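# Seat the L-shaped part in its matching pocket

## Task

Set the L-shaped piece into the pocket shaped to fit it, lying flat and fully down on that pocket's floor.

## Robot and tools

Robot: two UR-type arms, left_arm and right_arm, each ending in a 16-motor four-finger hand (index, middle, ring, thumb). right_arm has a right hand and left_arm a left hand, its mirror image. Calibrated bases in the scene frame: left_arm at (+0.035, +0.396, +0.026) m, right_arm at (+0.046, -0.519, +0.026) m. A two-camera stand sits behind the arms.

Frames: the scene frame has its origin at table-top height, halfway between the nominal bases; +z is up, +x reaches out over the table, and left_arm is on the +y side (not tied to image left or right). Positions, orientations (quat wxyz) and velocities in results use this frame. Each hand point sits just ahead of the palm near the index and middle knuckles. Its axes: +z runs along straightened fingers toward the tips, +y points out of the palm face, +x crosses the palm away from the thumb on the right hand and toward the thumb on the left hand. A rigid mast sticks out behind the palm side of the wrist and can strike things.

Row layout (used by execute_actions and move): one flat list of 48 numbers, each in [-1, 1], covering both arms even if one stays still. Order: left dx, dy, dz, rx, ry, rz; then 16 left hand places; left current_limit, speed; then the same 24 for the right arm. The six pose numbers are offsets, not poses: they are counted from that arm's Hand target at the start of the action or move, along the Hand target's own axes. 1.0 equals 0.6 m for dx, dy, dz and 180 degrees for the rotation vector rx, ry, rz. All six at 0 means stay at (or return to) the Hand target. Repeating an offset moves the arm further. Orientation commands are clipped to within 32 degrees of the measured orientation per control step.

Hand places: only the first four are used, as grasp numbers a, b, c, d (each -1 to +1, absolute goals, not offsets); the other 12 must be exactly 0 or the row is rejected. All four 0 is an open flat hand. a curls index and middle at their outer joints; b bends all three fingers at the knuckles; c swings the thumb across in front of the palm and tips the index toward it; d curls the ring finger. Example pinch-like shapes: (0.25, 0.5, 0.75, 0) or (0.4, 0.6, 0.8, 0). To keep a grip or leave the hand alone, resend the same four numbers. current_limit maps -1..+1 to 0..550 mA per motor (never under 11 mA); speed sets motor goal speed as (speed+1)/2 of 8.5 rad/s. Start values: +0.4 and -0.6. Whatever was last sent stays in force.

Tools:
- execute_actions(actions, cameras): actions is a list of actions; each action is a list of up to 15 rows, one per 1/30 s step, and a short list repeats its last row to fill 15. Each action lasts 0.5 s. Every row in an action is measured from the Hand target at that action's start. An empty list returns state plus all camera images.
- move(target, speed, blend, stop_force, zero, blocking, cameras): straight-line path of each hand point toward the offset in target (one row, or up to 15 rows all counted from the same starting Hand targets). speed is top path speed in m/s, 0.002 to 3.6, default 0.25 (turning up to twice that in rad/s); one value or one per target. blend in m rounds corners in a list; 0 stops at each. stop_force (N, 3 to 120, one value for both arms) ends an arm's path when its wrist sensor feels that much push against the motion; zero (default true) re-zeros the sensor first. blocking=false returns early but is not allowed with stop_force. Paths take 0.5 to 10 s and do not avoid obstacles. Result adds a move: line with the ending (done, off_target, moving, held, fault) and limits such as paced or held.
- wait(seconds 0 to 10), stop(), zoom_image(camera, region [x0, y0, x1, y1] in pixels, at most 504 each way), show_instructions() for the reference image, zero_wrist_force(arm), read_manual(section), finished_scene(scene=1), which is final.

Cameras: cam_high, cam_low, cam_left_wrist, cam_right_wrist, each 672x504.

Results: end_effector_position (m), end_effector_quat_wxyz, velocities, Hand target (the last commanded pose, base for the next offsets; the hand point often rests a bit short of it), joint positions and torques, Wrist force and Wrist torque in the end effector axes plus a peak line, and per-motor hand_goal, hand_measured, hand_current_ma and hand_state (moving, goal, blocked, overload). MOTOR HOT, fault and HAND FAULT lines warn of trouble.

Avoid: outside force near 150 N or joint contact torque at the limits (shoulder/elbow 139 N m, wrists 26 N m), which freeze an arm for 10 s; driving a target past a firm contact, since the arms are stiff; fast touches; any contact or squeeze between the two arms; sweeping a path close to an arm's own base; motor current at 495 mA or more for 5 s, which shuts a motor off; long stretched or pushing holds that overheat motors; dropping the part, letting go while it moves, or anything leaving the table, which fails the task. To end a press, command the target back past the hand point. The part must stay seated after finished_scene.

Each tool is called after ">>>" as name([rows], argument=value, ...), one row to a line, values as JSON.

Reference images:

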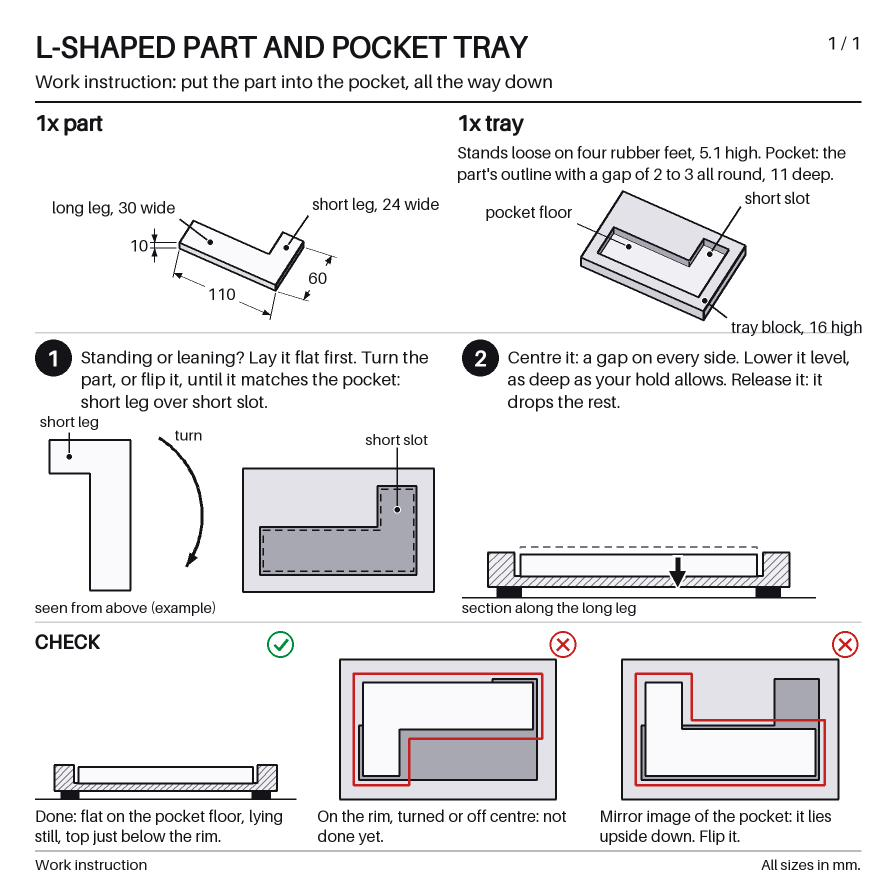

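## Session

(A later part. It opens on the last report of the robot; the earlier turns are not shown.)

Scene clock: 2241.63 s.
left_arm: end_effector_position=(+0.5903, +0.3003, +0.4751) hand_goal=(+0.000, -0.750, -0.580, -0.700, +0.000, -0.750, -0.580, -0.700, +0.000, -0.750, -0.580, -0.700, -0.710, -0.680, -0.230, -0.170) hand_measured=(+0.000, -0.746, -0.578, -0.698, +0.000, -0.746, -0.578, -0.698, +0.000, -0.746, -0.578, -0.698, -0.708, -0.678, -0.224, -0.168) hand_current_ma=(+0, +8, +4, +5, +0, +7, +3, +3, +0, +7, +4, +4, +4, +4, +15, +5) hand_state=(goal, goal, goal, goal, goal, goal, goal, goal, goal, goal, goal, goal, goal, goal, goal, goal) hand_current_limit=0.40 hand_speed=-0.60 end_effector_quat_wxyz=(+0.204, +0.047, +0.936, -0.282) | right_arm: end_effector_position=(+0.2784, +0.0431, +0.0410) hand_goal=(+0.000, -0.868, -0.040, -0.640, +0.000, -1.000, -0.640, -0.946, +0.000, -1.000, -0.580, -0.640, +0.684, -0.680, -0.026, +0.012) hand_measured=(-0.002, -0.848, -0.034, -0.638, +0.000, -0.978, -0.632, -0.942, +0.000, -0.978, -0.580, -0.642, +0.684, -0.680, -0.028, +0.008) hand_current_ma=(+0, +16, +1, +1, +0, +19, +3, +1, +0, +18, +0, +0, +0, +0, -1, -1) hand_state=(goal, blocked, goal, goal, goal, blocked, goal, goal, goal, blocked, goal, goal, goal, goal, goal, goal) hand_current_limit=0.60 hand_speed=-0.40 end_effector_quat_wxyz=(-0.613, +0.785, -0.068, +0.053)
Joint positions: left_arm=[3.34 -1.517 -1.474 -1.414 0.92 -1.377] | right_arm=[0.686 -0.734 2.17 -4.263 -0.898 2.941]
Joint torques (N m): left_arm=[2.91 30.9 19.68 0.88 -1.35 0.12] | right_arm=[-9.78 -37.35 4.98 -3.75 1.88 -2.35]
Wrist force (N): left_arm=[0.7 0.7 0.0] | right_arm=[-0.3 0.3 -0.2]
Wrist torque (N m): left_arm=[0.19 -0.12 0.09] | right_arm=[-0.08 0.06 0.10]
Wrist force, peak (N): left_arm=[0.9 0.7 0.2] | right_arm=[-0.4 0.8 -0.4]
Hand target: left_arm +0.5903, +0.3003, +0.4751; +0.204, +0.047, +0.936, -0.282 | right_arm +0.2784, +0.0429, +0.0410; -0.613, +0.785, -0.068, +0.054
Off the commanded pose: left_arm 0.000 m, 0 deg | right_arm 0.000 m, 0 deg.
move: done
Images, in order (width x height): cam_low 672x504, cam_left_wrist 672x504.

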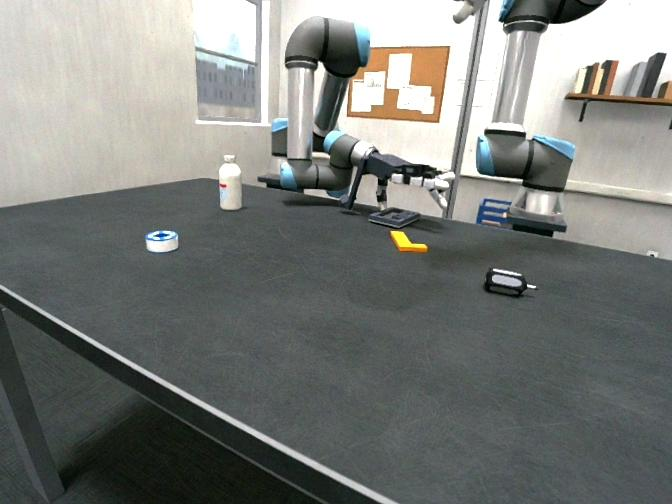

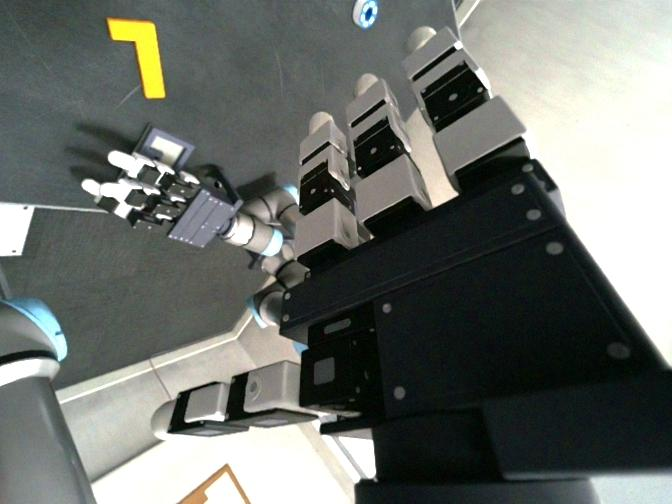

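>>> move([
  [0,0,0,0,0,0, 0,0,0,0,0,0,0,0,0,0,0,0,0,0,0,0, 0.4,-0.6, 0,-0.1924,-0.048,0,0,0, 0,-0.3,0.82,0,0,0,0,0,0,0,0,0,0,0,0,0, 0.6,-0.4],
  [0,0,0,0,0,0, 0,0,0,0,0,0,0,0,0,0,0,0,0,0,0,0, 0.4,-0.6, 0.2848,-0.2073,0.1497,0,-0.2005,-0.05, 0.35,0.15,0.84,-0.4,0,0,0,0,0,0,0,0,0,0,0,0, 0.6,-0.4],
], speed=0.25, blend=0.02, cameras=["cam_low","cam_left_wrist"])

>>> zoom_image(camera="cam_left_wrist", region=[90, 0, 220, 110])

>>> zoom_image(camera="cam_left_wrist", region=[85, 110, 205, 225])

Scene clock: 2255.97 s.
left_arm: end_effector_position=(+0.5903, +0.3003, +0.4751) hand_goal=(+0.000, -0.750, -0.580, -0.700, +0.000, -0.750, -0.580, -0.700, +0.000, -0.750, -0.580, -0.700, -0.710, -0.680, -0.230, -0.170) hand_measured=(+0.000, -0.746, -0.578, -0.698, +0.000, -0.746, -0.578, -0.698, +0.000, -0.746, -0.578, -0.698, -0.708, -0.678, -0.224, -0.168) hand_current_ma=(+0, +8, +4, +5, +0, +7, +3, +3, +0, +7, +4, +4, +4, +4, +15, +5) hand_state=(goal, goal, goal, goal, goal, goal, goal, goal, goal, goal, goal, goal, goal, goal, goal, goal) hand_current_limit=0.40 hand_speed=-0.60 end_effector_quat_wxyz=(+0.204, +0.047, +0.936, -0.282) | right_arm: end_effector_position=(+0.4669, +0.1289, +0.1400) hand_goal=(+0.000, -0.248, +0.112, -0.398, +0.000, -0.320, +0.010, -0.444, +0.000, -0.950, -1.000, -1.000, +0.682, -0.680, -0.020, -0.022) hand_measured=(-0.002, -0.244, +0.110, -0.400, +0.000, -0.316, +0.008, -0.446, +0.000, -0.942, -0.994, -0.996, +0.684, -0.680, -0.024, -0.020) hand_current_ma=(+0, +1, +0, -1, +0, +1, +0, -1, +0, +3, +2, +1, +0, +0, -1, +0) hand_state=(goal, goal, goal, goal, goal, goal, goal, goal, goal, goal, goal, goal, goal, goal, goal, goal) hand_current_limit=0.60 hand_speed=-0.40 end_effector_quat_wxyz=(-0.598, +0.766, +0.186, -0.145)
Joint positions: left_arm=[3.34 -1.517 -1.474 -1.414 0.92 -1.377] | right_arm=[0.531 -0.795 1.453 -2.498 -0.254 1.848]
Joint torques (N m): left_arm=[2.65 29.99 20.35 0.93 -1.35 -0.05] | right_arm=[3.73 -44.02 -10.73 -4.22 1.84 2.66]
Wrist force (N): left_arm=[0.7 0.7 0.0] | right_arm=[0.0 0.2 -0.2]
Wrist torque (N m): left_arm=[0.19 -0.11 0.09] | right_arm=[-0.01 0.03 0.06]
Wrist force, peak (N): left_arm=[0.9 0.6 0.2] | right_arm=[0.0 3.1 0.4]
Hand target: left_arm +0.5903, +0.3003, +0.4751; +0.204, +0.047, +0.936, -0.282 | right_arm +0.4669, +0.1289, +0.1400; -0.598, +0.766, +0.186, -0.145
Off the commanded pose: left_arm 0.000 m, 0 deg | right_arm 0.000 m, 0 deg.
move: done
Images, in order (width x height): cam_low 672x504, cam_left_wrist 672x504.

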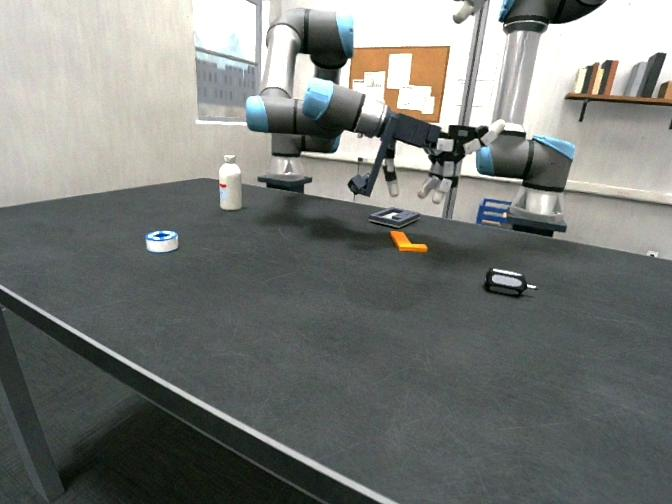

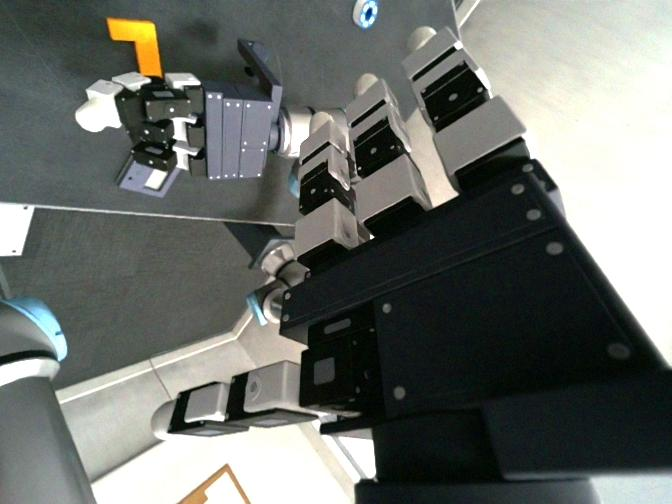

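Scaled by 3.877 from the camera's 672x504 image, which has a finer 960x720 frame.

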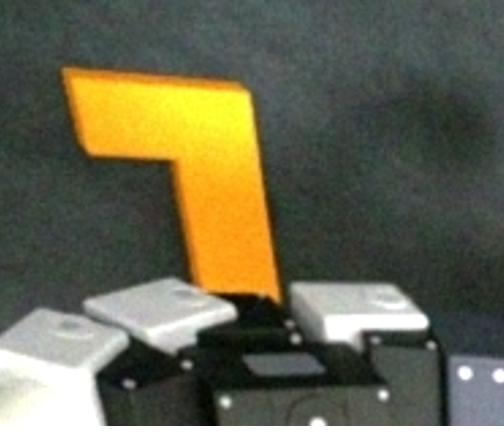

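Scaled by 4.200 from the camera's 672x504 image, which has a finer 960x720 frame.

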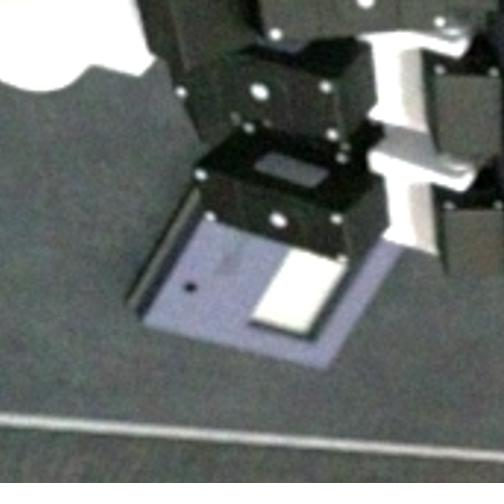

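>>> move(target=[0,0,0,0,0,0, 0,0,0,0,0,0,0,0,0,0,0,0,0,0,0,0, 0.4,-0.6, 0,0.1517,0.0378,0,0,0, 0.35,0.15,0.84,-0.4,0,0,0,0,0,0,0,0,0,0,0,0, 0.6,-0.5], speed=0.07, stop_force=3, cameras=["cam_low"])

>>> zoom_image(camera="cam_low", region=[200, 100, 460, 270])

>>> move([
  [0,0,0,0,0,0, 0,0,0,0,0,0,0,0,0,0,0,0,0,0,0,0, 0.4,-0.6, 0,0,0,0,0,0, 0.35,0.28,0.84,-0.4,0,0,0,0,0,0,0,0,0,0,0,0, 0.6,-0.85],
  [0,0,0,0,0,0, 0,0,0,0,0,0,0,0,0,0,0,0,0,0,0,0, 0.4,-0.6, 0,0.0027,0.0007,0,0,0, 0.35,0.34,0.84,-0.4,0,0,0,0,0,0,0,0,0,0,0,0, 0.6,-0.88],
], speed=0.04, cameras=["cam_low","cam_left_wrist","cam_right_wrist"])

>>> zoom_image(camera="cam_low", region=[360, 190, 480, 280])

>>> zoom_image(camera="cam_right_wrist", region=[400, 0, 672, 200])

Scene clock: 2293.70 s.
left_arm: end_effector_position=(+0.5903, +0.3003, +0.4751) hand_goal=(+0.000, -0.750, -0.580, -0.700, +0.000, -0.750, -0.580, -0.700, +0.000, -0.750, -0.580, -0.700, -0.710, -0.680, -0.230, -0.170) hand_measured=(+0.000, -0.746, -0.578, -0.698, +0.000, -0.746, -0.578, -0.698, +0.000, -0.746, -0.578, -0.698, -0.708, -0.678, -0.224, -0.168) hand_current_ma=(+0, +8, +4, +5, +0, +7, +3, +3, +0, +7, +4, +4, +4, +4, +15, +5) hand_state=(goal, goal, goal, goal, goal, goal, goal, goal, goal, goal, goal, goal, goal, goal, goal, goal) hand_current_limit=0.40 hand_speed=-0.60 end_effector_quat_wxyz=(+0.204, +0.047, +0.936, -0.282) | right_arm: end_effector_position=(+0.4670, +0.1288, +0.0462) hand_goal=(+0.000, -0.248, +0.112, -0.398, +0.000, -0.320, +0.010, -0.444, +0.000, -0.950, -1.000, -1.000, +0.682, -0.680, -0.020, -0.022) hand_measured=(-0.002, -0.244, +0.110, -0.400, +0.000, -0.316, +0.008, -0.446, +0.000, -0.942, -0.994, -0.996, +0.684, -0.680, -0.022, -0.020) hand_current_ma=(+0, +1, +0, -1, +0, +1, +0, -1, +0, +3, +2, +1, +0, +0, -1, +0) hand_state=(goal, goal, goal, goal, goal, goal, goal, goal, goal, goal, goal, goal, goal, goal, goal, goal) hand_current_limit=0.60 hand_speed=-0.50 end_effector_quat_wxyz=(-0.598, +0.766, +0.186, -0.145)
Joint positions: left_arm=[3.34 -1.517 -1.474 -1.414 0.92 -1.377] | right_arm=[0.531 -0.645 1.462 -2.656 -0.254 1.847]
Joint torques (N m): left_arm=[1.77 30.39 20.24 0.94 -1.3 -0.14] | right_arm=[1.3 -68.98 -12.21 -1.55 1.84 -0.13]
Wrist force (N): left_arm=[0.7 0.8 0.0] | right_arm=[-0.2 0.2 -0.1]
Wrist torque (N m): left_arm=[0.20 -0.12 0.09] | right_arm=[-0.01 0.04 0.07]
Wrist force, peak (N): left_arm=[1.1 0.7 0.1] | right_arm=[-0.2 1.0 0.1]
Hand target: left_arm +0.5903, +0.3003, +0.4751; +0.204, +0.047, +0.936, -0.282 | right_arm +0.4670, +0.1288, +0.0462; -0.598, +0.766, +0.186, -0.145
Off the commanded pose: left_arm 0.000 m, 0 deg | right_arm 0.000 m, 0 deg.
move: done
Images, in order (width x height): cam_low 672x504.

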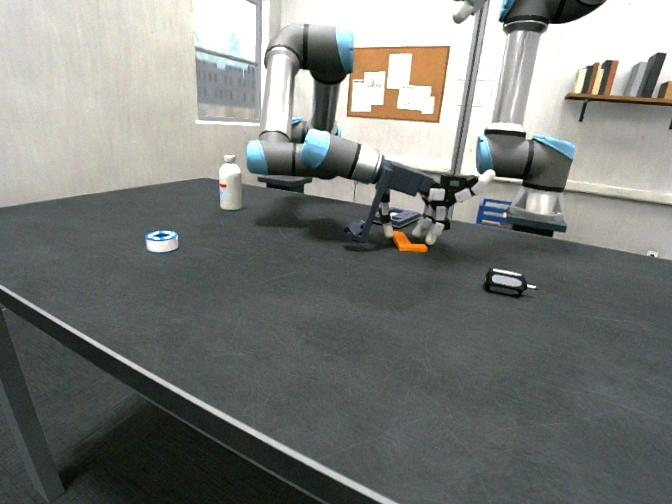

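Scaled by 1.938 from the camera's 672x504 image, which has a finer 960x720 frame.

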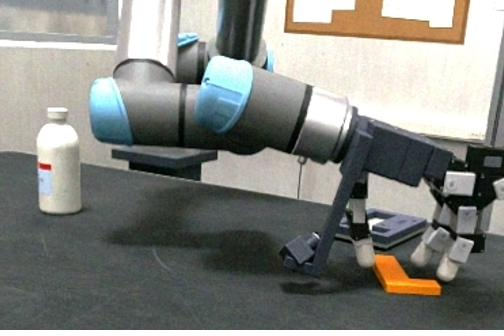

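Scene clock: 2295.57 s.
left_arm: end_effector_position=(+0.5903, +0.3003, +0.4751) hand_goal=(+0.000, -0.750, -0.580, -0.700, +0.000, -0.750, -0.580, -0.700, +0.000, -0.750, -0.580, -0.700, -0.710, -0.680, -0.230, -0.170) hand_measured=(+0.000, -0.746, -0.578, -0.698, +0.000, -0.746, -0.578, -0.698, +0.000, -0.746, -0.578, -0.698, -0.708, -0.678, -0.224, -0.168) hand_current_ma=(+0, +8, +4, +5, +0, +7, +3, +3, +0, +7, +4, +4, +4, +4, +15, +5) hand_state=(goal, goal, goal, goal, goal, goal, goal, goal, goal, goal, goal, goal, goal, goal, goal, goal) hand_current_limit=0.40 hand_speed=-0.60 end_effector_quat_wxyz=(+0.204, +0.047, +0.936, -0.282) | right_arm: end_effector_position=(+0.4670, +0.1289, +0.0445) hand_goal=(+0.000, +0.008, +0.054, -0.436, +0.000, +0.012, +0.048, -0.444, +0.000, -0.666, -1.000, -1.000, +0.682, -0.680, -0.020, -0.060) hand_measured=(-0.002, -0.010, +0.050, -0.436, +0.000, -0.184, +0.042, -0.430, +0.000, -0.658, -0.994, -0.996, +0.686, -0.680, -0.024, -0.060) hand_current_ma=(+0, -13, -1, +0, +0, -440, -1, +8, +0, +3, +2, +1, +1, +0, -1, +0) hand_state=(goal, goal, goal, goal, goal, blocked, goal, goal, goal, goal, goal, goal, goal, goal, goal, goal) hand_current_limit=0.60 hand_speed=-0.88 end_effector_quat_wxyz=(-0.598, +0.766, +0.186, -0.145)
Joint positions: left_arm=[3.34 -1.517 -1.474 -1.414 0.92 -1.377] | right_arm=[0.531 -0.642 1.462 -2.659 -0.254 1.847]
Joint torques (N m): left_arm=[1.9 30.47 20.6 1.05 -1.27 -0.21] | right_arm=[9.57 -35.35 -23.69 -0.57 -2.36 2.79]
Wrist force (N): left_arm=[0.9 0.5 0.0] | right_arm=[-0.3 -17.8 0.2]
Wrist torque (N m): left_arm=[0.17 -0.15 0.11] | right_arm=[-0.17 0.03 -0.30]
Wrist force, peak (N): left_arm=[0.7 0.8 0.0] | right_arm=[-0.3 -18.0 -0.3]
Hand target: left_arm +0.5903, +0.3003, +0.4751; +0.204, +0.047, +0.936, -0.282 | right_arm +0.4670, +0.1289, +0.0445; -0.598, +0.766, +0.186, -0.145
Off the commanded pose: left_arm 0.000 m, 0 deg | right_arm 0.000 m, 0 deg.
move: done
Images, in order (width x height): cam_low 672x504, cam_left_wrist 672x504, cam_right_wrist 672x504.

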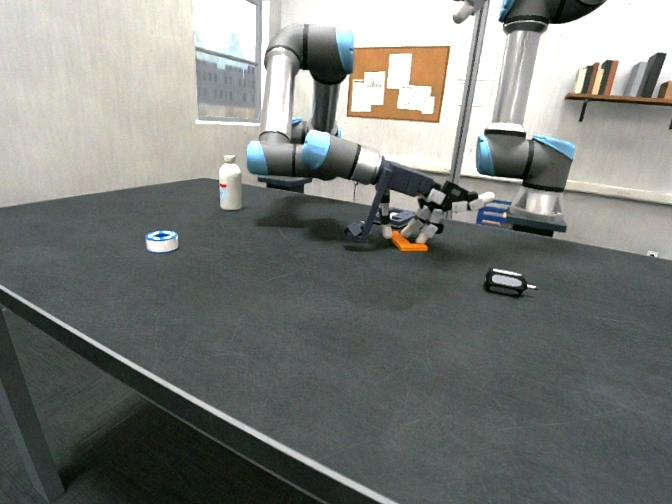

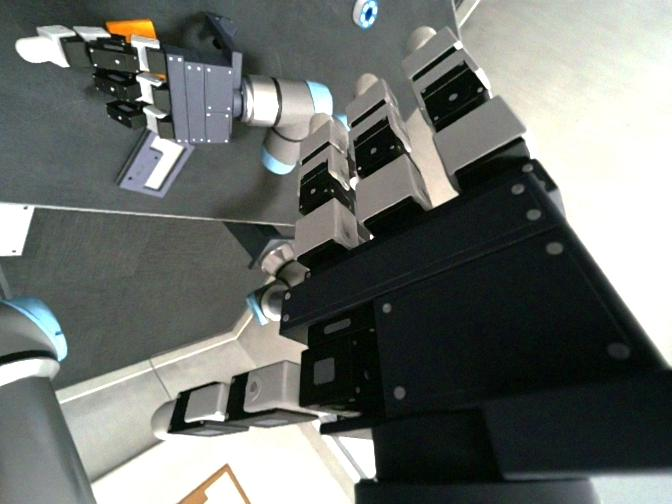

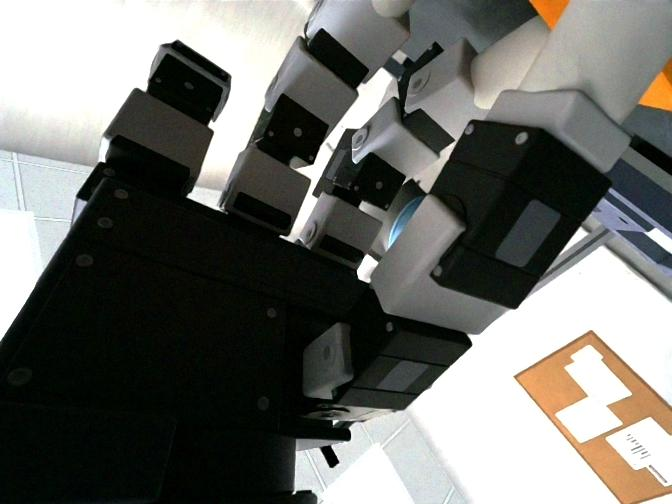

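Scaled by 4.200 from the camera's 672x504 image, which has a finer 960x720 frame.

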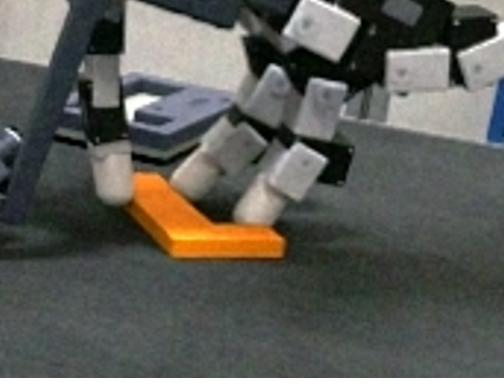

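Scaled by 1.853 from the camera's 672x504 image, which has a finer 960x720 frame.

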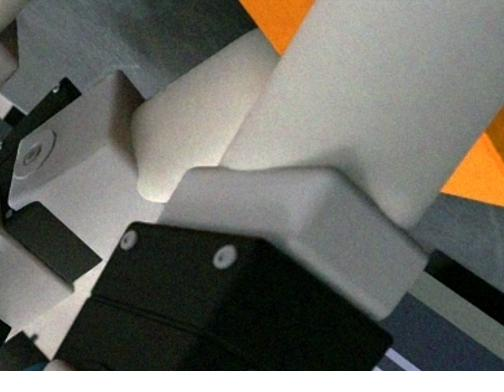

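>>> move(target=[0,0,0,0,0,0, 0,0,0,0,0,0,0,0,0,0,0,0,0,0,0,0, 0.4,-0.6, 0,-0.004,-0.001,0,0,0, 0.35,0.34,0.84,-0.4,0,0,0,0,0,0,0,0,0,0,0,0, 0.6,-0.88], speed=0.03, cameras=["cam_low","cam_left_wrist","cam_right_wrist"])

>>> zoom_image(camera="cam_low", region=[360, 190, 480, 280])

>>> zoom_image(camera="cam_left_wrist", region=[60, 0, 200, 110])

Scene clock: 2310.63 s.
left_arm: end_effector_position=(+0.5903, +0.3003, +0.4751) hand_goal=(+0.000, -0.750, -0.580, -0.700, +0.000, -0.750, -0.580, -0.700, +0.000, -0.750, -0.580, -0.700, -0.710, -0.680, -0.230, -0.170) hand_measured=(+0.000, -0.746, -0.578, -0.698, +0.000, -0.746, -0.578, -0.698, +0.000, -0.746, -0.578, -0.698, -0.708, -0.678, -0.224, -0.168) hand_current_ma=(+0, +8, +4, +5, +0, +7, +3, +3, +0, +7, +4, +4, +4, +4, +15, +5) hand_state=(goal, goal, goal, goal, goal, goal, goal, goal, goal, goal, goal, goal, goal, goal, goal, goal) hand_current_limit=0.40 hand_speed=-0.60 end_effector_quat_wxyz=(+0.204, +0.047, +0.936, -0.282) | right_arm: end_effector_position=(+0.4670, +0.1288, +0.0470) hand_goal=(+0.000, +0.008, +0.054, -0.436, +0.000, +0.012, +0.048, -0.444, +0.000, -0.666, -1.000, -1.000, +0.682, -0.680, -0.020, -0.060) hand_measured=(-0.002, +0.006, +0.050, -0.436, +0.000, -0.026, +0.034, -0.448, +0.000, -0.658, -0.994, -0.996, +0.680, -0.680, -0.028, -0.064) hand_current_ma=(+0, +0, -1, +0, +0, -47, -8, -1, +0, +3, +2, +1, +0, +0, -5, -1) hand_state=(goal, goal, goal, goal, goal, blocked, goal, goal, goal, goal, goal, goal, goal, goal, goal, goal) hand_current_limit=0.60 hand_speed=-0.88 end_effector_quat_wxyz=(-0.598, +0.766, +0.186, -0.145)
Joint positions: left_arm=[3.34 -1.517 -1.474 -1.414 0.92 -1.377] | right_arm=[0.531 -0.647 1.463 -2.655 -0.254 1.847]
Joint torques (N m): left_arm=[1.73 30.69 21.42 1.02 -1.34 -0.2] | right_arm=[5.6 -65 -7.55 -2.1 1.84 1.37]
Wrist force (N): left_arm=[0.7 0.4 -0.1] | right_arm=[-0.4 -1.5 -0.2]
Wrist torque (N m): left_arm=[0.16 -0.12 0.10] | right_arm=[-0.09 0.06 0.03]
Wrist force, peak (N): left_arm=[0.8 0.8 -0.1] | right_arm=[-0.3 -18.2 0.4]
Hand target: left_arm +0.5903, +0.3003, +0.4751; +0.204, +0.047, +0.936, -0.282 | right_arm +0.4670, +0.1289, +0.0470; -0.598, +0.766, +0.186, -0.145
Off the commanded pose: left_arm 0.000 m, 0 deg | right_arm 0.000 m, 0 deg.
move: done
Images, in order (width x height): cam_low 672x504, cam_left_wrist 672x504, cam_right_wrist 672x504.

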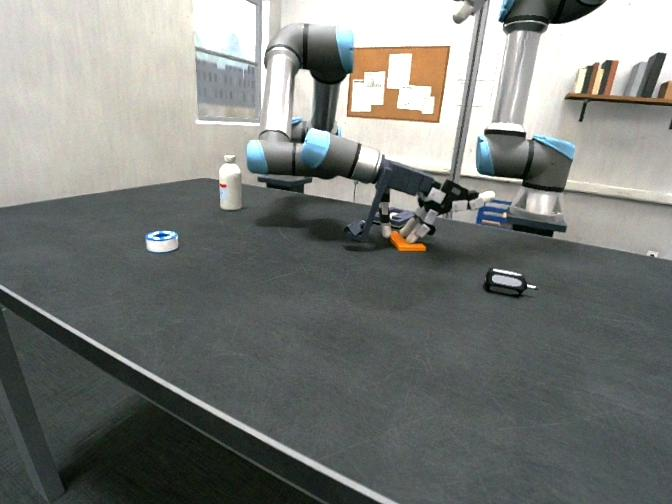

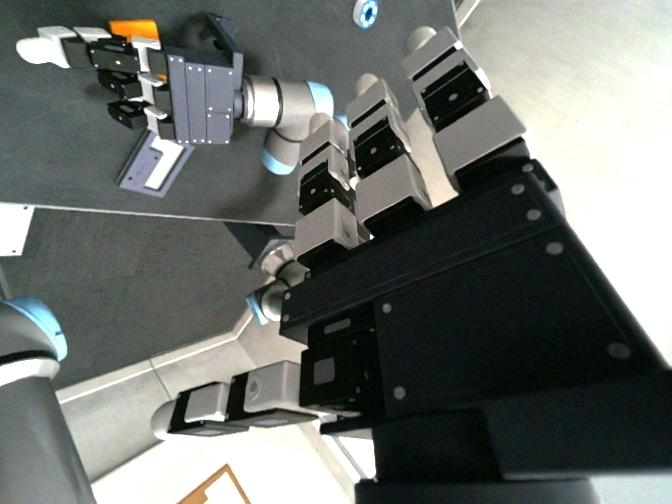

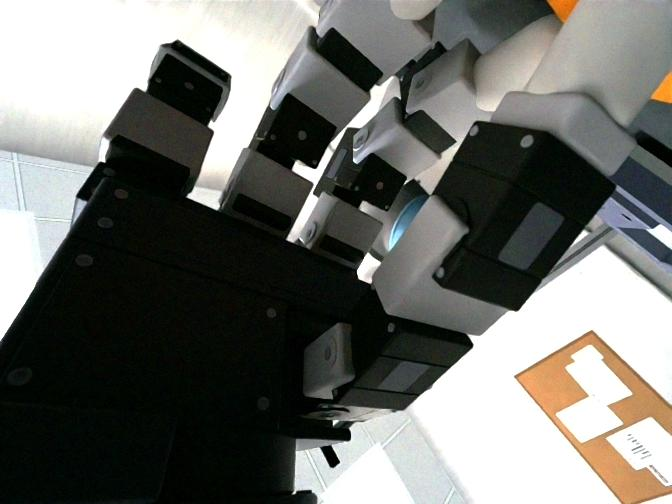

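Scaled by 4.200 from the camera's 672x504 image, which has a finer 960x720 frame.

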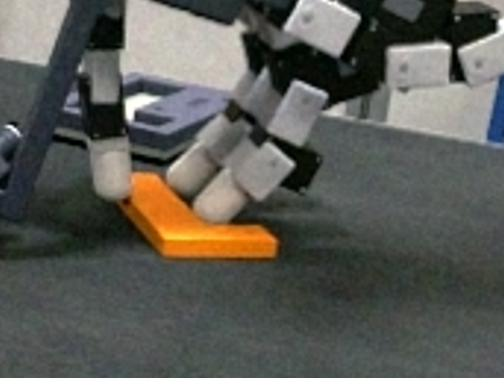

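Scaled by 3.600 from the camera's 672x504 image, which has a finer 960x720 frame.

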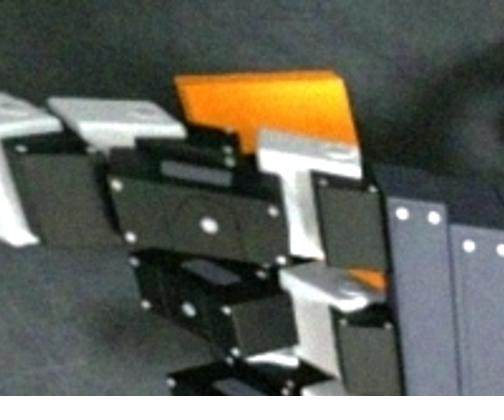

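>>> move([
  [0,0,0,0,0,0, 0,0,0,0,0,0,0,0,0,0,0,0,0,0,0,0, 0.4,-0.6, 0,0.0023,0.0006,0,0,0, 0.35,0.36,0.84,-0.15,0,0,0,0,0,0,0,0,0,0,0,0, 0.6,-0.88],
  [0,0,0,0,0,0, 0,0,0,0,0,0,0,0,0,0,0,0,0,0,0,0, 0.4,-0.6, 0,0.0040,0.0010,0,0,0, 0.35,0.39,0.84,-0.12,0,0,0,0,0,0,0,0,0,0,0,0, 0.6,-0.88],
], speed=0.03, cameras=["cam_low","cam_left_wrist","cam_right_wrist"])

>>> zoom_image(camera="cam_low", region=[360, 190, 480, 280])

>>> zoom_image(camera="cam_right_wrist", region=[400, 0, 672, 200])

Scene clock: 2352.73 s.
left_arm: end_effector_position=(+0.5903, +0.3003, +0.4751) hand_goal=(+0.000, -0.750, -0.580, -0.700, +0.000, -0.750, -0.580, -0.700, +0.000, -0.750, -0.580, -0.700, -0.710, -0.680, -0.230, -0.170) hand_measured=(+0.000, -0.746, -0.578, -0.698, +0.000, -0.746, -0.578, -0.698, +0.000, -0.746, -0.578, -0.698, -0.708, -0.678, -0.224, -0.168) hand_current_ma=(+0, +8, +4, +5, +0, +7, +3, +3, +0, +7, +4, +4, +4, +4, +15, +5) hand_state=(goal, goal, goal, goal, goal, goal, goal, goal, goal, goal, goal, goal, goal, goal, goal, goal) hand_current_limit=0.40 hand_speed=-0.60 end_effector_quat_wxyz=(+0.204, +0.047, +0.936, -0.282) | right_arm: end_effector_position=(+0.4670, +0.1289, +0.0445) hand_goal=(+0.000, +0.048, +0.068, -0.446, +0.000, +0.044, +0.058, -0.444, +0.000, -0.464, -0.772, -0.876, +0.682, -0.680, -0.020, -0.070) hand_measured=(-0.002, +0.008, +0.062, -0.446, +0.000, -0.036, +0.048, -0.442, +0.000, -0.458, -0.772, -0.878, +0.686, -0.680, -0.036, -0.076) hand_current_ma=(+0, -50, -2, +0, +0, -159, -4, +0, +0, +2, +0, +0, +1, +0, -13, -4) hand_state=(goal, blocked, goal, goal, goal, blocked, goal, goal, goal, goal, goal, goal, goal, goal, goal, goal) hand_current_limit=0.60 hand_speed=-0.88 end_effector_quat_wxyz=(-0.598, +0.766, +0.186, -0.145)
Joint positions: left_arm=[3.34 -1.517 -1.474 -1.414 0.92 -1.377] | right_arm=[0.531 -0.642 1.462 -2.659 -0.254 1.847]
Joint torques (N m): left_arm=[1.57 30.23 20.86 0.95 -1.04 -0.22] | right_arm=[1.61 -41.93 -25.83 -2.14 0.83 1.42]
Wrist force (N): left_arm=[1.0 0.4 0.1] | right_arm=[-0.7 -8.2 0.4]
Wrist torque (N m): left_arm=[0.14 -0.16 0.12] | right_arm=[-0.24 0.08 -0.09]
Wrist force, peak (N): left_arm=[0.9 0.7 -0.1] | right_arm=[-0.7 -8.7 -0.2]
Hand target: left_arm +0.5903, +0.3003, +0.4751; +0.204, +0.047, +0.936, -0.282 | right_arm +0.4670, +0.1289, +0.0445; -0.598, +0.766, +0.186, -0.145
Off the commanded pose: left_arm 0.000 m, 0 deg | right_arm 0.000 m, 0 deg.
move: done
Images, in order (width x height): cam_low 672x504, cam_left_wrist 672x504, cam_right_wrist 672x504.

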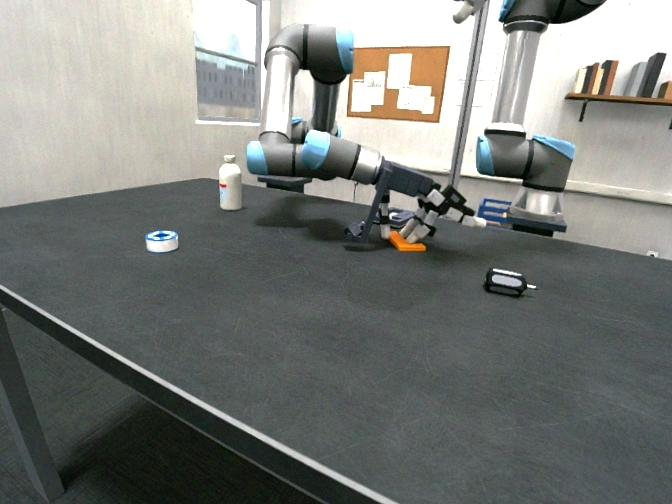

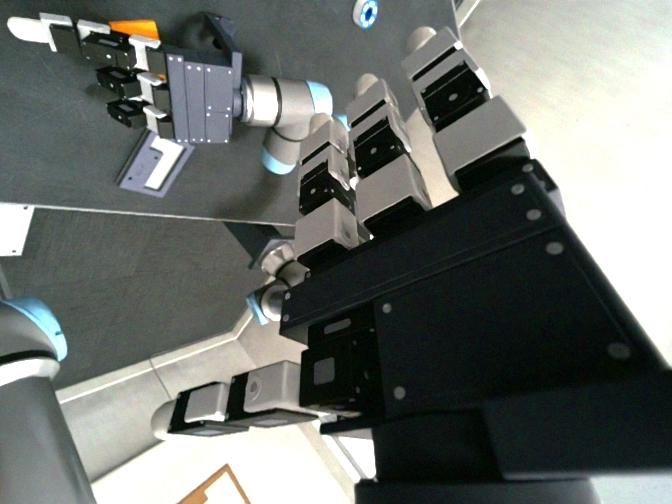

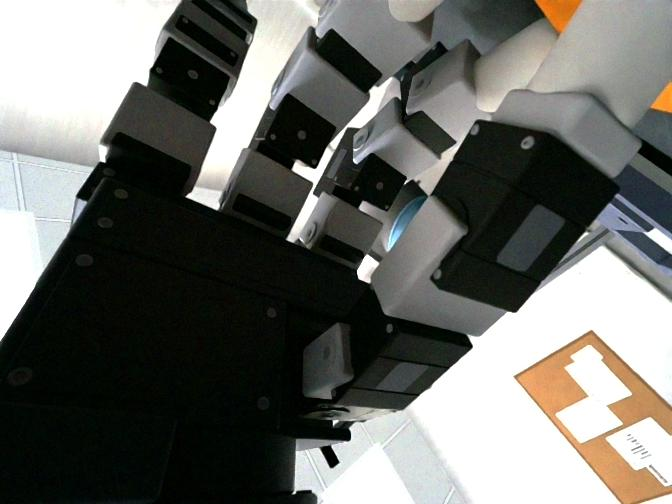

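Scaled by 4.200 from the camera's 672x504 image, which has a finer 960x720 frame.

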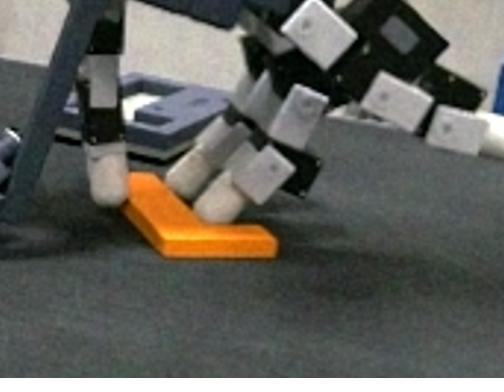

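Scaled by 1.853 from the camera's 672x504 image, which has a finer 960x720 frame.

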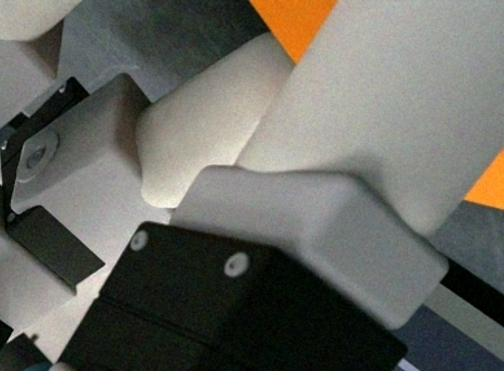

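>>> move(target=[0,0,0,0,0,0, 0,0,0,0,0,0,0,0,0,0,0,0,0,0,0,0, 0.4,-0.6, 0,0.0008,0.0002,0,0,0, 0.35,0.47,0.84,-0.05,0,0,0,0,0,0,0,0,0,0,0,0, 0.8,-0.88], speed=0.03, cameras=["cam_low","cam_right_wrist"])

>>> zoom_image(camera="cam_low", region=[360, 190, 480, 280])

>>> zoom_image(camera="cam_right_wrist", region=[400, 0, 672, 200])

Scene clock: 2358.97 s.
left_arm: end_effector_position=(+0.5903, +0.3003, +0.4751) hand_goal=(+0.000, -0.750, -0.580, -0.700, +0.000, -0.750, -0.580, -0.700, +0.000, -0.750, -0.580, -0.700, -0.710, -0.680, -0.230, -0.170) hand_measured=(+0.000, -0.746, -0.578, -0.698, +0.000, -0.746, -0.578, -0.698, +0.000, -0.746, -0.578, -0.698, -0.708, -0.678, -0.224, -0.168) hand_current_ma=(+0, +8, +4, +5, +0, +7, +3, +3, +0, +7, +4, +4, +4, +4, +15, +5) hand_state=(goal, goal, goal, goal, goal, goal, goal, goal, goal, goal, goal, goal, goal, goal, goal, goal) hand_current_limit=0.40 hand_speed=-0.60 end_effector_quat_wxyz=(+0.204, +0.047, +0.936, -0.282) | right_arm: end_effector_position=(+0.4670, +0.1288, +0.0440) hand_goal=(+0.000, +0.148, +0.050, -0.462, +0.000, +0.170, +0.074, -0.444, +0.000, -0.312, -0.660, -0.814, +0.682, -0.680, -0.020, -0.086) hand_measured=(-0.002, +0.084, +0.030, -0.468, +0.000, +0.022, +0.042, -0.456, +0.000, -0.306, -0.660, -0.816, +0.692, -0.678, -0.062, -0.110) hand_current_ma=(+0, -109, -13, -2, +0, -454, -31, -6, +0, +2, +0, +0, +4, +0, -75, -30) hand_state=(goal, blocked, goal, goal, goal, blocked, blocked, goal, goal, goal, goal, goal, goal, goal, blocked, blocked) hand_current_limit=0.80 hand_speed=-0.88 end_effector_quat_wxyz=(-0.598, +0.766, +0.186, -0.145)
Joint positions: left_arm=[3.34 -1.517 -1.474 -1.414 0.92 -1.377] | right_arm=[0.531 -0.641 1.462 -2.66 -0.254 1.847]
Joint torques (N m): left_arm=[1.75 29.89 20.32 0.98 -0.94 -0.21] | right_arm=[-3.8 -40.35 -27.85 -3.16 -0.24 1.86]
Wrist force (N): left_arm=[0.6 0.6 -0.1] | right_arm=[-0.3 -9.0 0.5]
Wrist torque (N m): left_arm=[0.19 -0.11 0.09] | right_arm=[-0.36 0.03 -0.10]
Wrist force, peak (N): left_arm=[0.9 0.8 -0.1] | right_arm=[-0.4 -9.3 0.5]
Hand target: left_arm +0.5903, +0.3003, +0.4751; +0.204, +0.047, +0.936, -0.282 | right_arm +0.4670, +0.1289, +0.0440; -0.598, +0.766, +0.186, -0.145
Off the commanded pose: left_arm 0.000 m, 0 deg | right_arm 0.000 m, 0 deg.
move: done
Images, in order (width x height): cam_low 672x504, cam_right_wrist 672x504.

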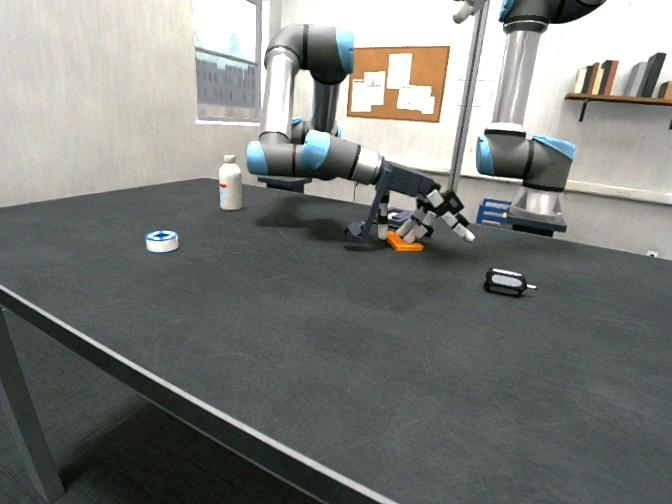

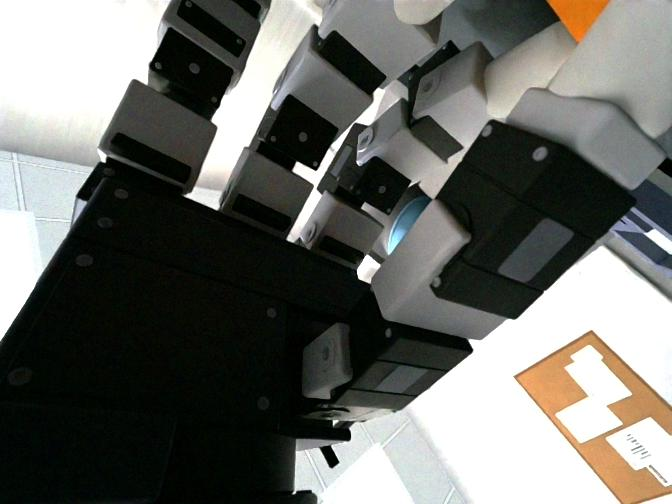

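Scaled by 4.200 from the camera's 672x504 image, which has a finer 960x720 frame.

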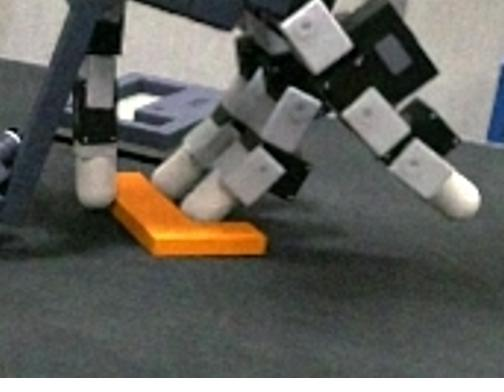

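Scaled by 1.853 from the camera's 672x504 image, which has a finer 960x720 frame.

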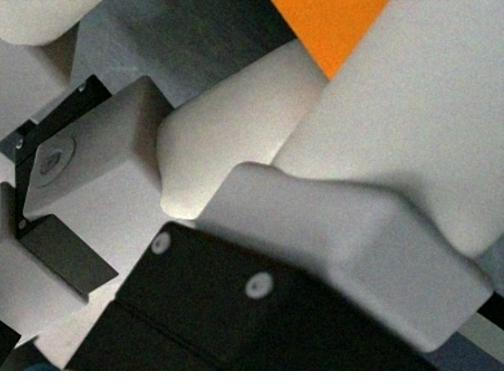

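>>> move(target=[0,0,0,0,0,0, 0,0,0,0,0,0,0,0,0,0,0,0,0,0,0,0, 0.4,-0.6, 0,-0.0485,-0.0121,0,0,0, 0.35,0.47,0.84,-0.05,0,0,0,0,0,0,0,0,0,0,0,0, 0.8,-0.88], speed=0.03, cameras=["cam_low","cam_right_wrist"])

>>> zoom_image(camera="cam_low", region=[360, 190, 480, 280])

>>> zoom_image(camera="cam_right_wrist", region=[400, 0, 672, 200])

Scene clock: 2366.50 s.
left_arm: end_effector_position=(+0.5903, +0.3003, +0.4751) hand_goal=(+0.000, -0.750, -0.580, -0.700, +0.000, -0.750, -0.580, -0.700, +0.000, -0.750, -0.580, -0.700, -0.710, -0.680, -0.230, -0.170) hand_measured=(+0.000, -0.746, -0.578, -0.698, +0.000, -0.746, -0.578, -0.698, +0.000, -0.746, -0.578, -0.698, -0.708, -0.678, -0.224, -0.168) hand_current_ma=(+0, +8, +4, +5, +0, +7, +3, +3, +0, +7, +4, +4, +4, +4, +15, +5) hand_state=(goal, goal, goal, goal, goal, goal, goal, goal, goal, goal, goal, goal, goal, goal, goal, goal) hand_current_limit=0.40 hand_speed=-0.60 end_effector_quat_wxyz=(+0.204, +0.047, +0.936, -0.282) | right_arm: end_effector_position=(+0.4670, +0.1288, +0.0742) hand_goal=(+0.000, +0.148, +0.050, -0.462, +0.000, +0.170, +0.074, -0.444, +0.000, -0.312, -0.660, -0.814, +0.682, -0.680, -0.020, -0.086) hand_measured=(-0.002, +0.146, +0.044, -0.464, +0.002, +0.168, +0.068, -0.448, +0.000, -0.306, -0.660, -0.816, +0.682, -0.680, -0.022, -0.088) hand_current_ma=(+0, +0, -2, +0, +0, +0, -2, -1, +0, +2, +0, +0, +0, +0, -1, -1) hand_state=(goal, goal, goal, goal, goal, goal, goal, goal, goal, goal, goal, goal, goal, goal, goal, goal) hand_current_limit=0.80 hand_speed=-0.88 end_effector_quat_wxyz=(-0.598, +0.766, +0.186, -0.145)
Joint positions: left_arm=[3.34 -1.517 -1.474 -1.414 0.92 -1.377] | right_arm=[0.531 -0.692 1.465 -2.612 -0.254 1.848]
Joint torques (N m): left_arm=[0.98 30.26 21.26 1.04 -0.98 -0.41] | right_arm=[-3.51 -44.36 -9.45 -3.8 2.3 -2.37]
Wrist force (N): left_arm=[0.7 0.6 0.1] | right_arm=[-0.5 0.1 -0.1]
Wrist torque (N m): left_arm=[0.17 -0.12 0.09] | right_arm=[0.03 0.10 0.03]
Wrist force, peak (N): left_arm=[1.0 0.6 0.0] | right_arm=[-0.5 -9.4 0.3]
Hand target: left_arm +0.5903, +0.3003, +0.4751; +0.204, +0.047, +0.936, -0.282 | right_arm +0.4670, +0.1289, +0.0740; -0.598, +0.766, +0.186, -0.145
Off the commanded pose: left_arm 0.000 m, 0 deg | right_arm 0.000 m, 0 deg.
move: done
Images, in order (width x height): cam_low 672x504, cam_right_wrist 672x504.

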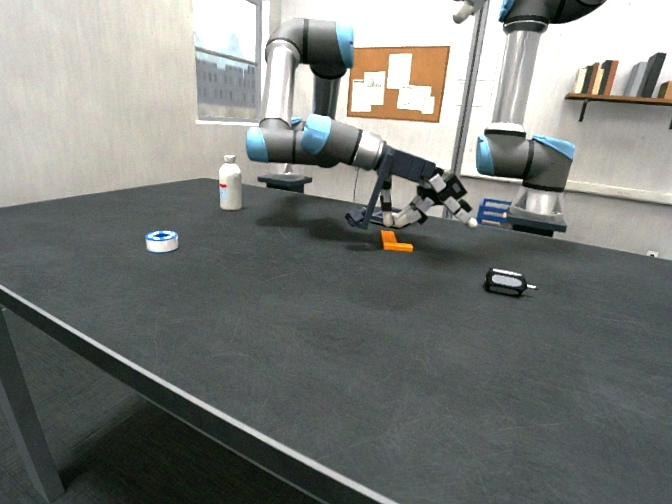

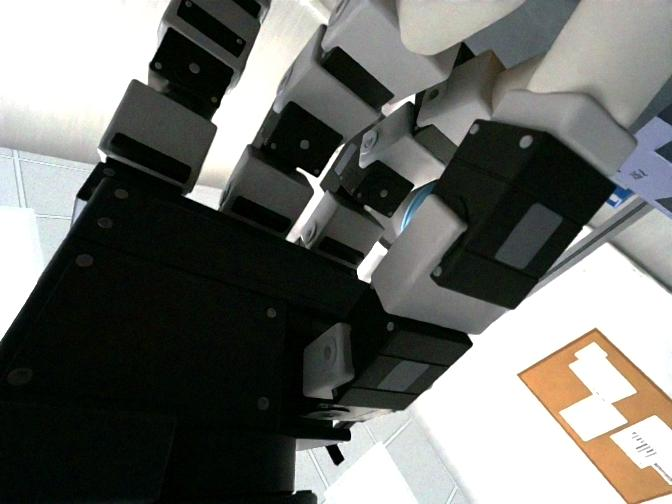

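Scaled by 4.200 from the camera's 672x504 image, which has a finer 960x720 frame.

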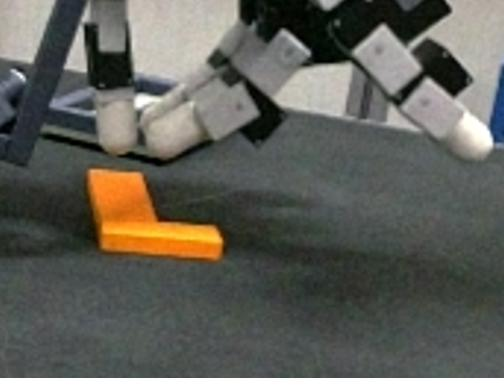

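Scaled by 1.853 from the camera's 672x504 image, which has a finer 960x720 frame.

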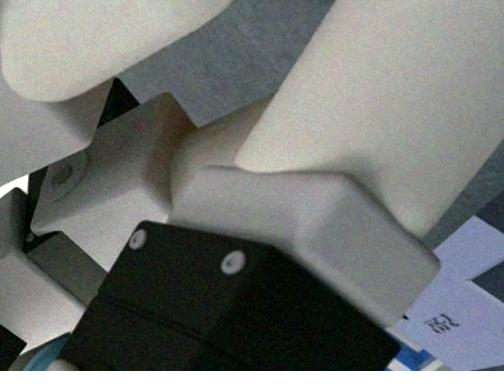

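>>> move(target=[0,0,0,0,0,0, 0,0,0,0,0,0,0,0,0,0,0,0,0,0,0,0, 0.4,-0.6, 0.0,-0.1213,-0.1302,0,0,0, 0.35,0.15,0.84,-0.4,0,0,0,0,0,0,0,0,0,0,0,0, 0.8,-0.4], speed=0.2, cameras=["cam_left_wrist","cam_low"])

>>> zoom_image(camera="cam_left_wrist", region=[80, 0, 210, 120])

>>> zoom_image(camera="cam_left_wrist", region=[95, 110, 215, 215])

Scene clock: 2461.03 s.
left_arm: end_effector_position=(+0.5903, +0.3003, +0.4751) hand_goal=(+0.000, -0.750, -0.580, -0.700, +0.000, -0.750, -0.580, -0.700, +0.000, -0.750, -0.580, -0.700, -0.710, -0.680, -0.230, -0.170) hand_measured=(+0.000, -0.746, -0.578, -0.698, +0.000, -0.746, -0.578, -0.698, +0.000, -0.746, -0.578, -0.698, -0.708, -0.678, -0.224, -0.168) hand_current_ma=(+0, +8, +4, +5, +0, +7, +3, +3, +0, +7, +4, +4, +4, +4, +15, +5) hand_state=(goal, goal, goal, goal, goal, goal, goal, goal, goal, goal, goal, goal, goal, goal, goal, goal) hand_current_limit=0.40 hand_speed=-0.60 end_effector_quat_wxyz=(+0.204, +0.047, +0.936, -0.282) | right_arm: end_effector_position=(+0.4937, +0.0771, +0.1636) hand_goal=(+0.000, -0.248, +0.112, -0.398, +0.000, -0.320, +0.010, -0.444, +0.000, -0.950, -1.000, -1.000, +0.682, -0.680, -0.020, -0.022) hand_measured=(-0.002, -0.236, +0.108, -0.400, +0.002, -0.306, +0.012, -0.446, +0.000, -0.930, -0.994, -0.996, +0.682, -0.680, -0.022, -0.026) hand_current_ma=(+0, +6, -1, -1, +0, +9, +0, -1, +0, +15, +2, +1, +0, +0, -1, -1) hand_state=(goal, goal, goal, goal, goal, goal, goal, goal, goal, goal, goal, goal, goal, goal, goal, goal) hand_current_limit=0.80 hand_speed=-0.40 end_effector_quat_wxyz=(-0.598, +0.766, +0.186, -0.145)
Joint positions: left_arm=[3.34 -1.517 -1.474 -1.414 0.92 -1.377] | right_arm=[0.447 -0.902 1.481 -2.091 -0.245 1.51]
Joint torques (N m): left_arm=[1.29 29.45 21.53 1.08 -1.01 -0.4] | right_arm=[13.99 -53.58 -11.4 -3.37 0.73 2.86]
Wrist force (N): left_arm=[0.7 0.7 0.1] | right_arm=[-0.1 0.0 -0.1]
Wrist torque (N m): left_arm=[0.18 -0.13 0.10] | right_arm=[-0.06 0.04 0.09]
Wrist force, peak (N): left_arm=[0.9 0.8 0.0] | right_arm=[-0.5 2.2 1.5]
Hand target: left_arm +0.5903, +0.3003, +0.4751; +0.204, +0.047, +0.936, -0.282 | right_arm +0.4936, +0.0771, +0.1635; -0.598, +0.766, +0.186, -0.145
Off the commanded pose: left_arm 0.000 m, 0 deg | right_arm 0.000 m, 0 deg.
move: done
Images, in order (width x height): cam_low 672x504, cam_left_wrist 672x504.

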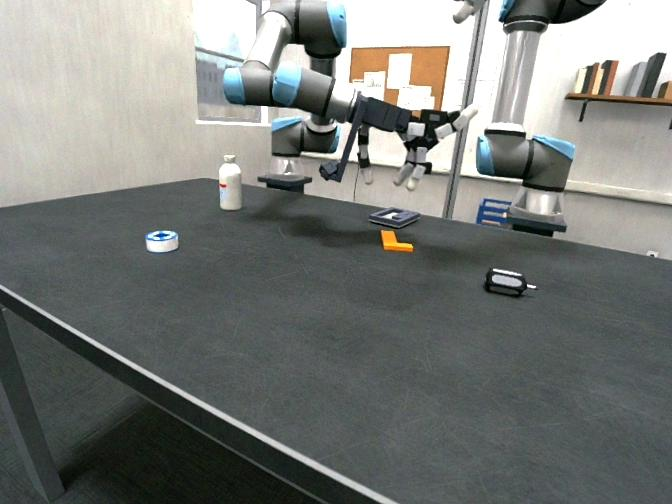

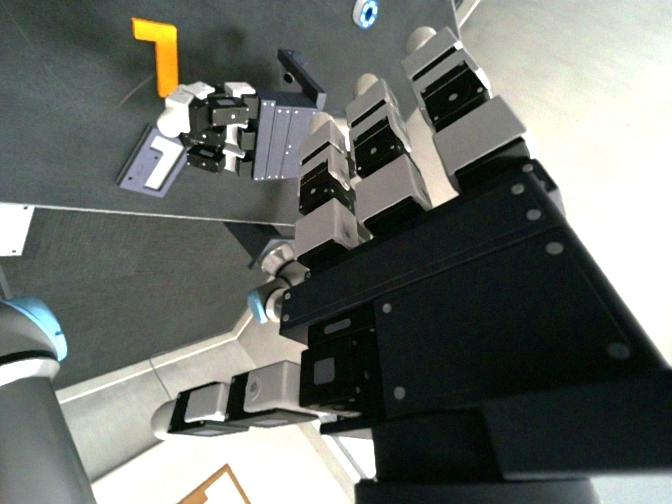

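Scaled by 3.877 from the camera's 672x504 image, which has a finer 960x720 frame.

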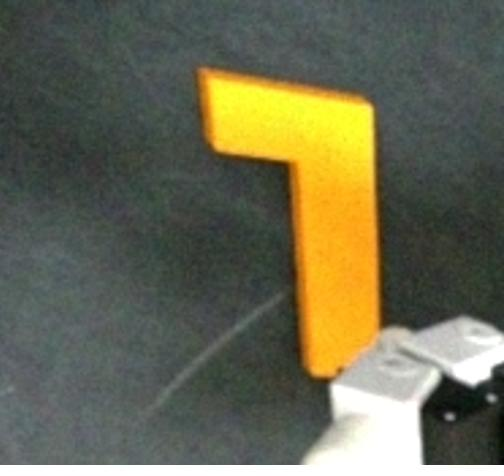

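Scaled by 4.200 from the camera's 672x504 image, which has a finer 960x720 frame.

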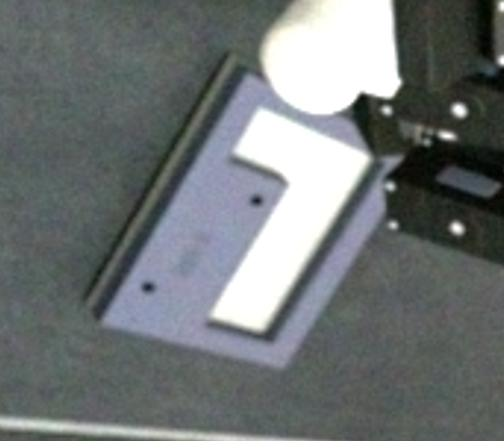

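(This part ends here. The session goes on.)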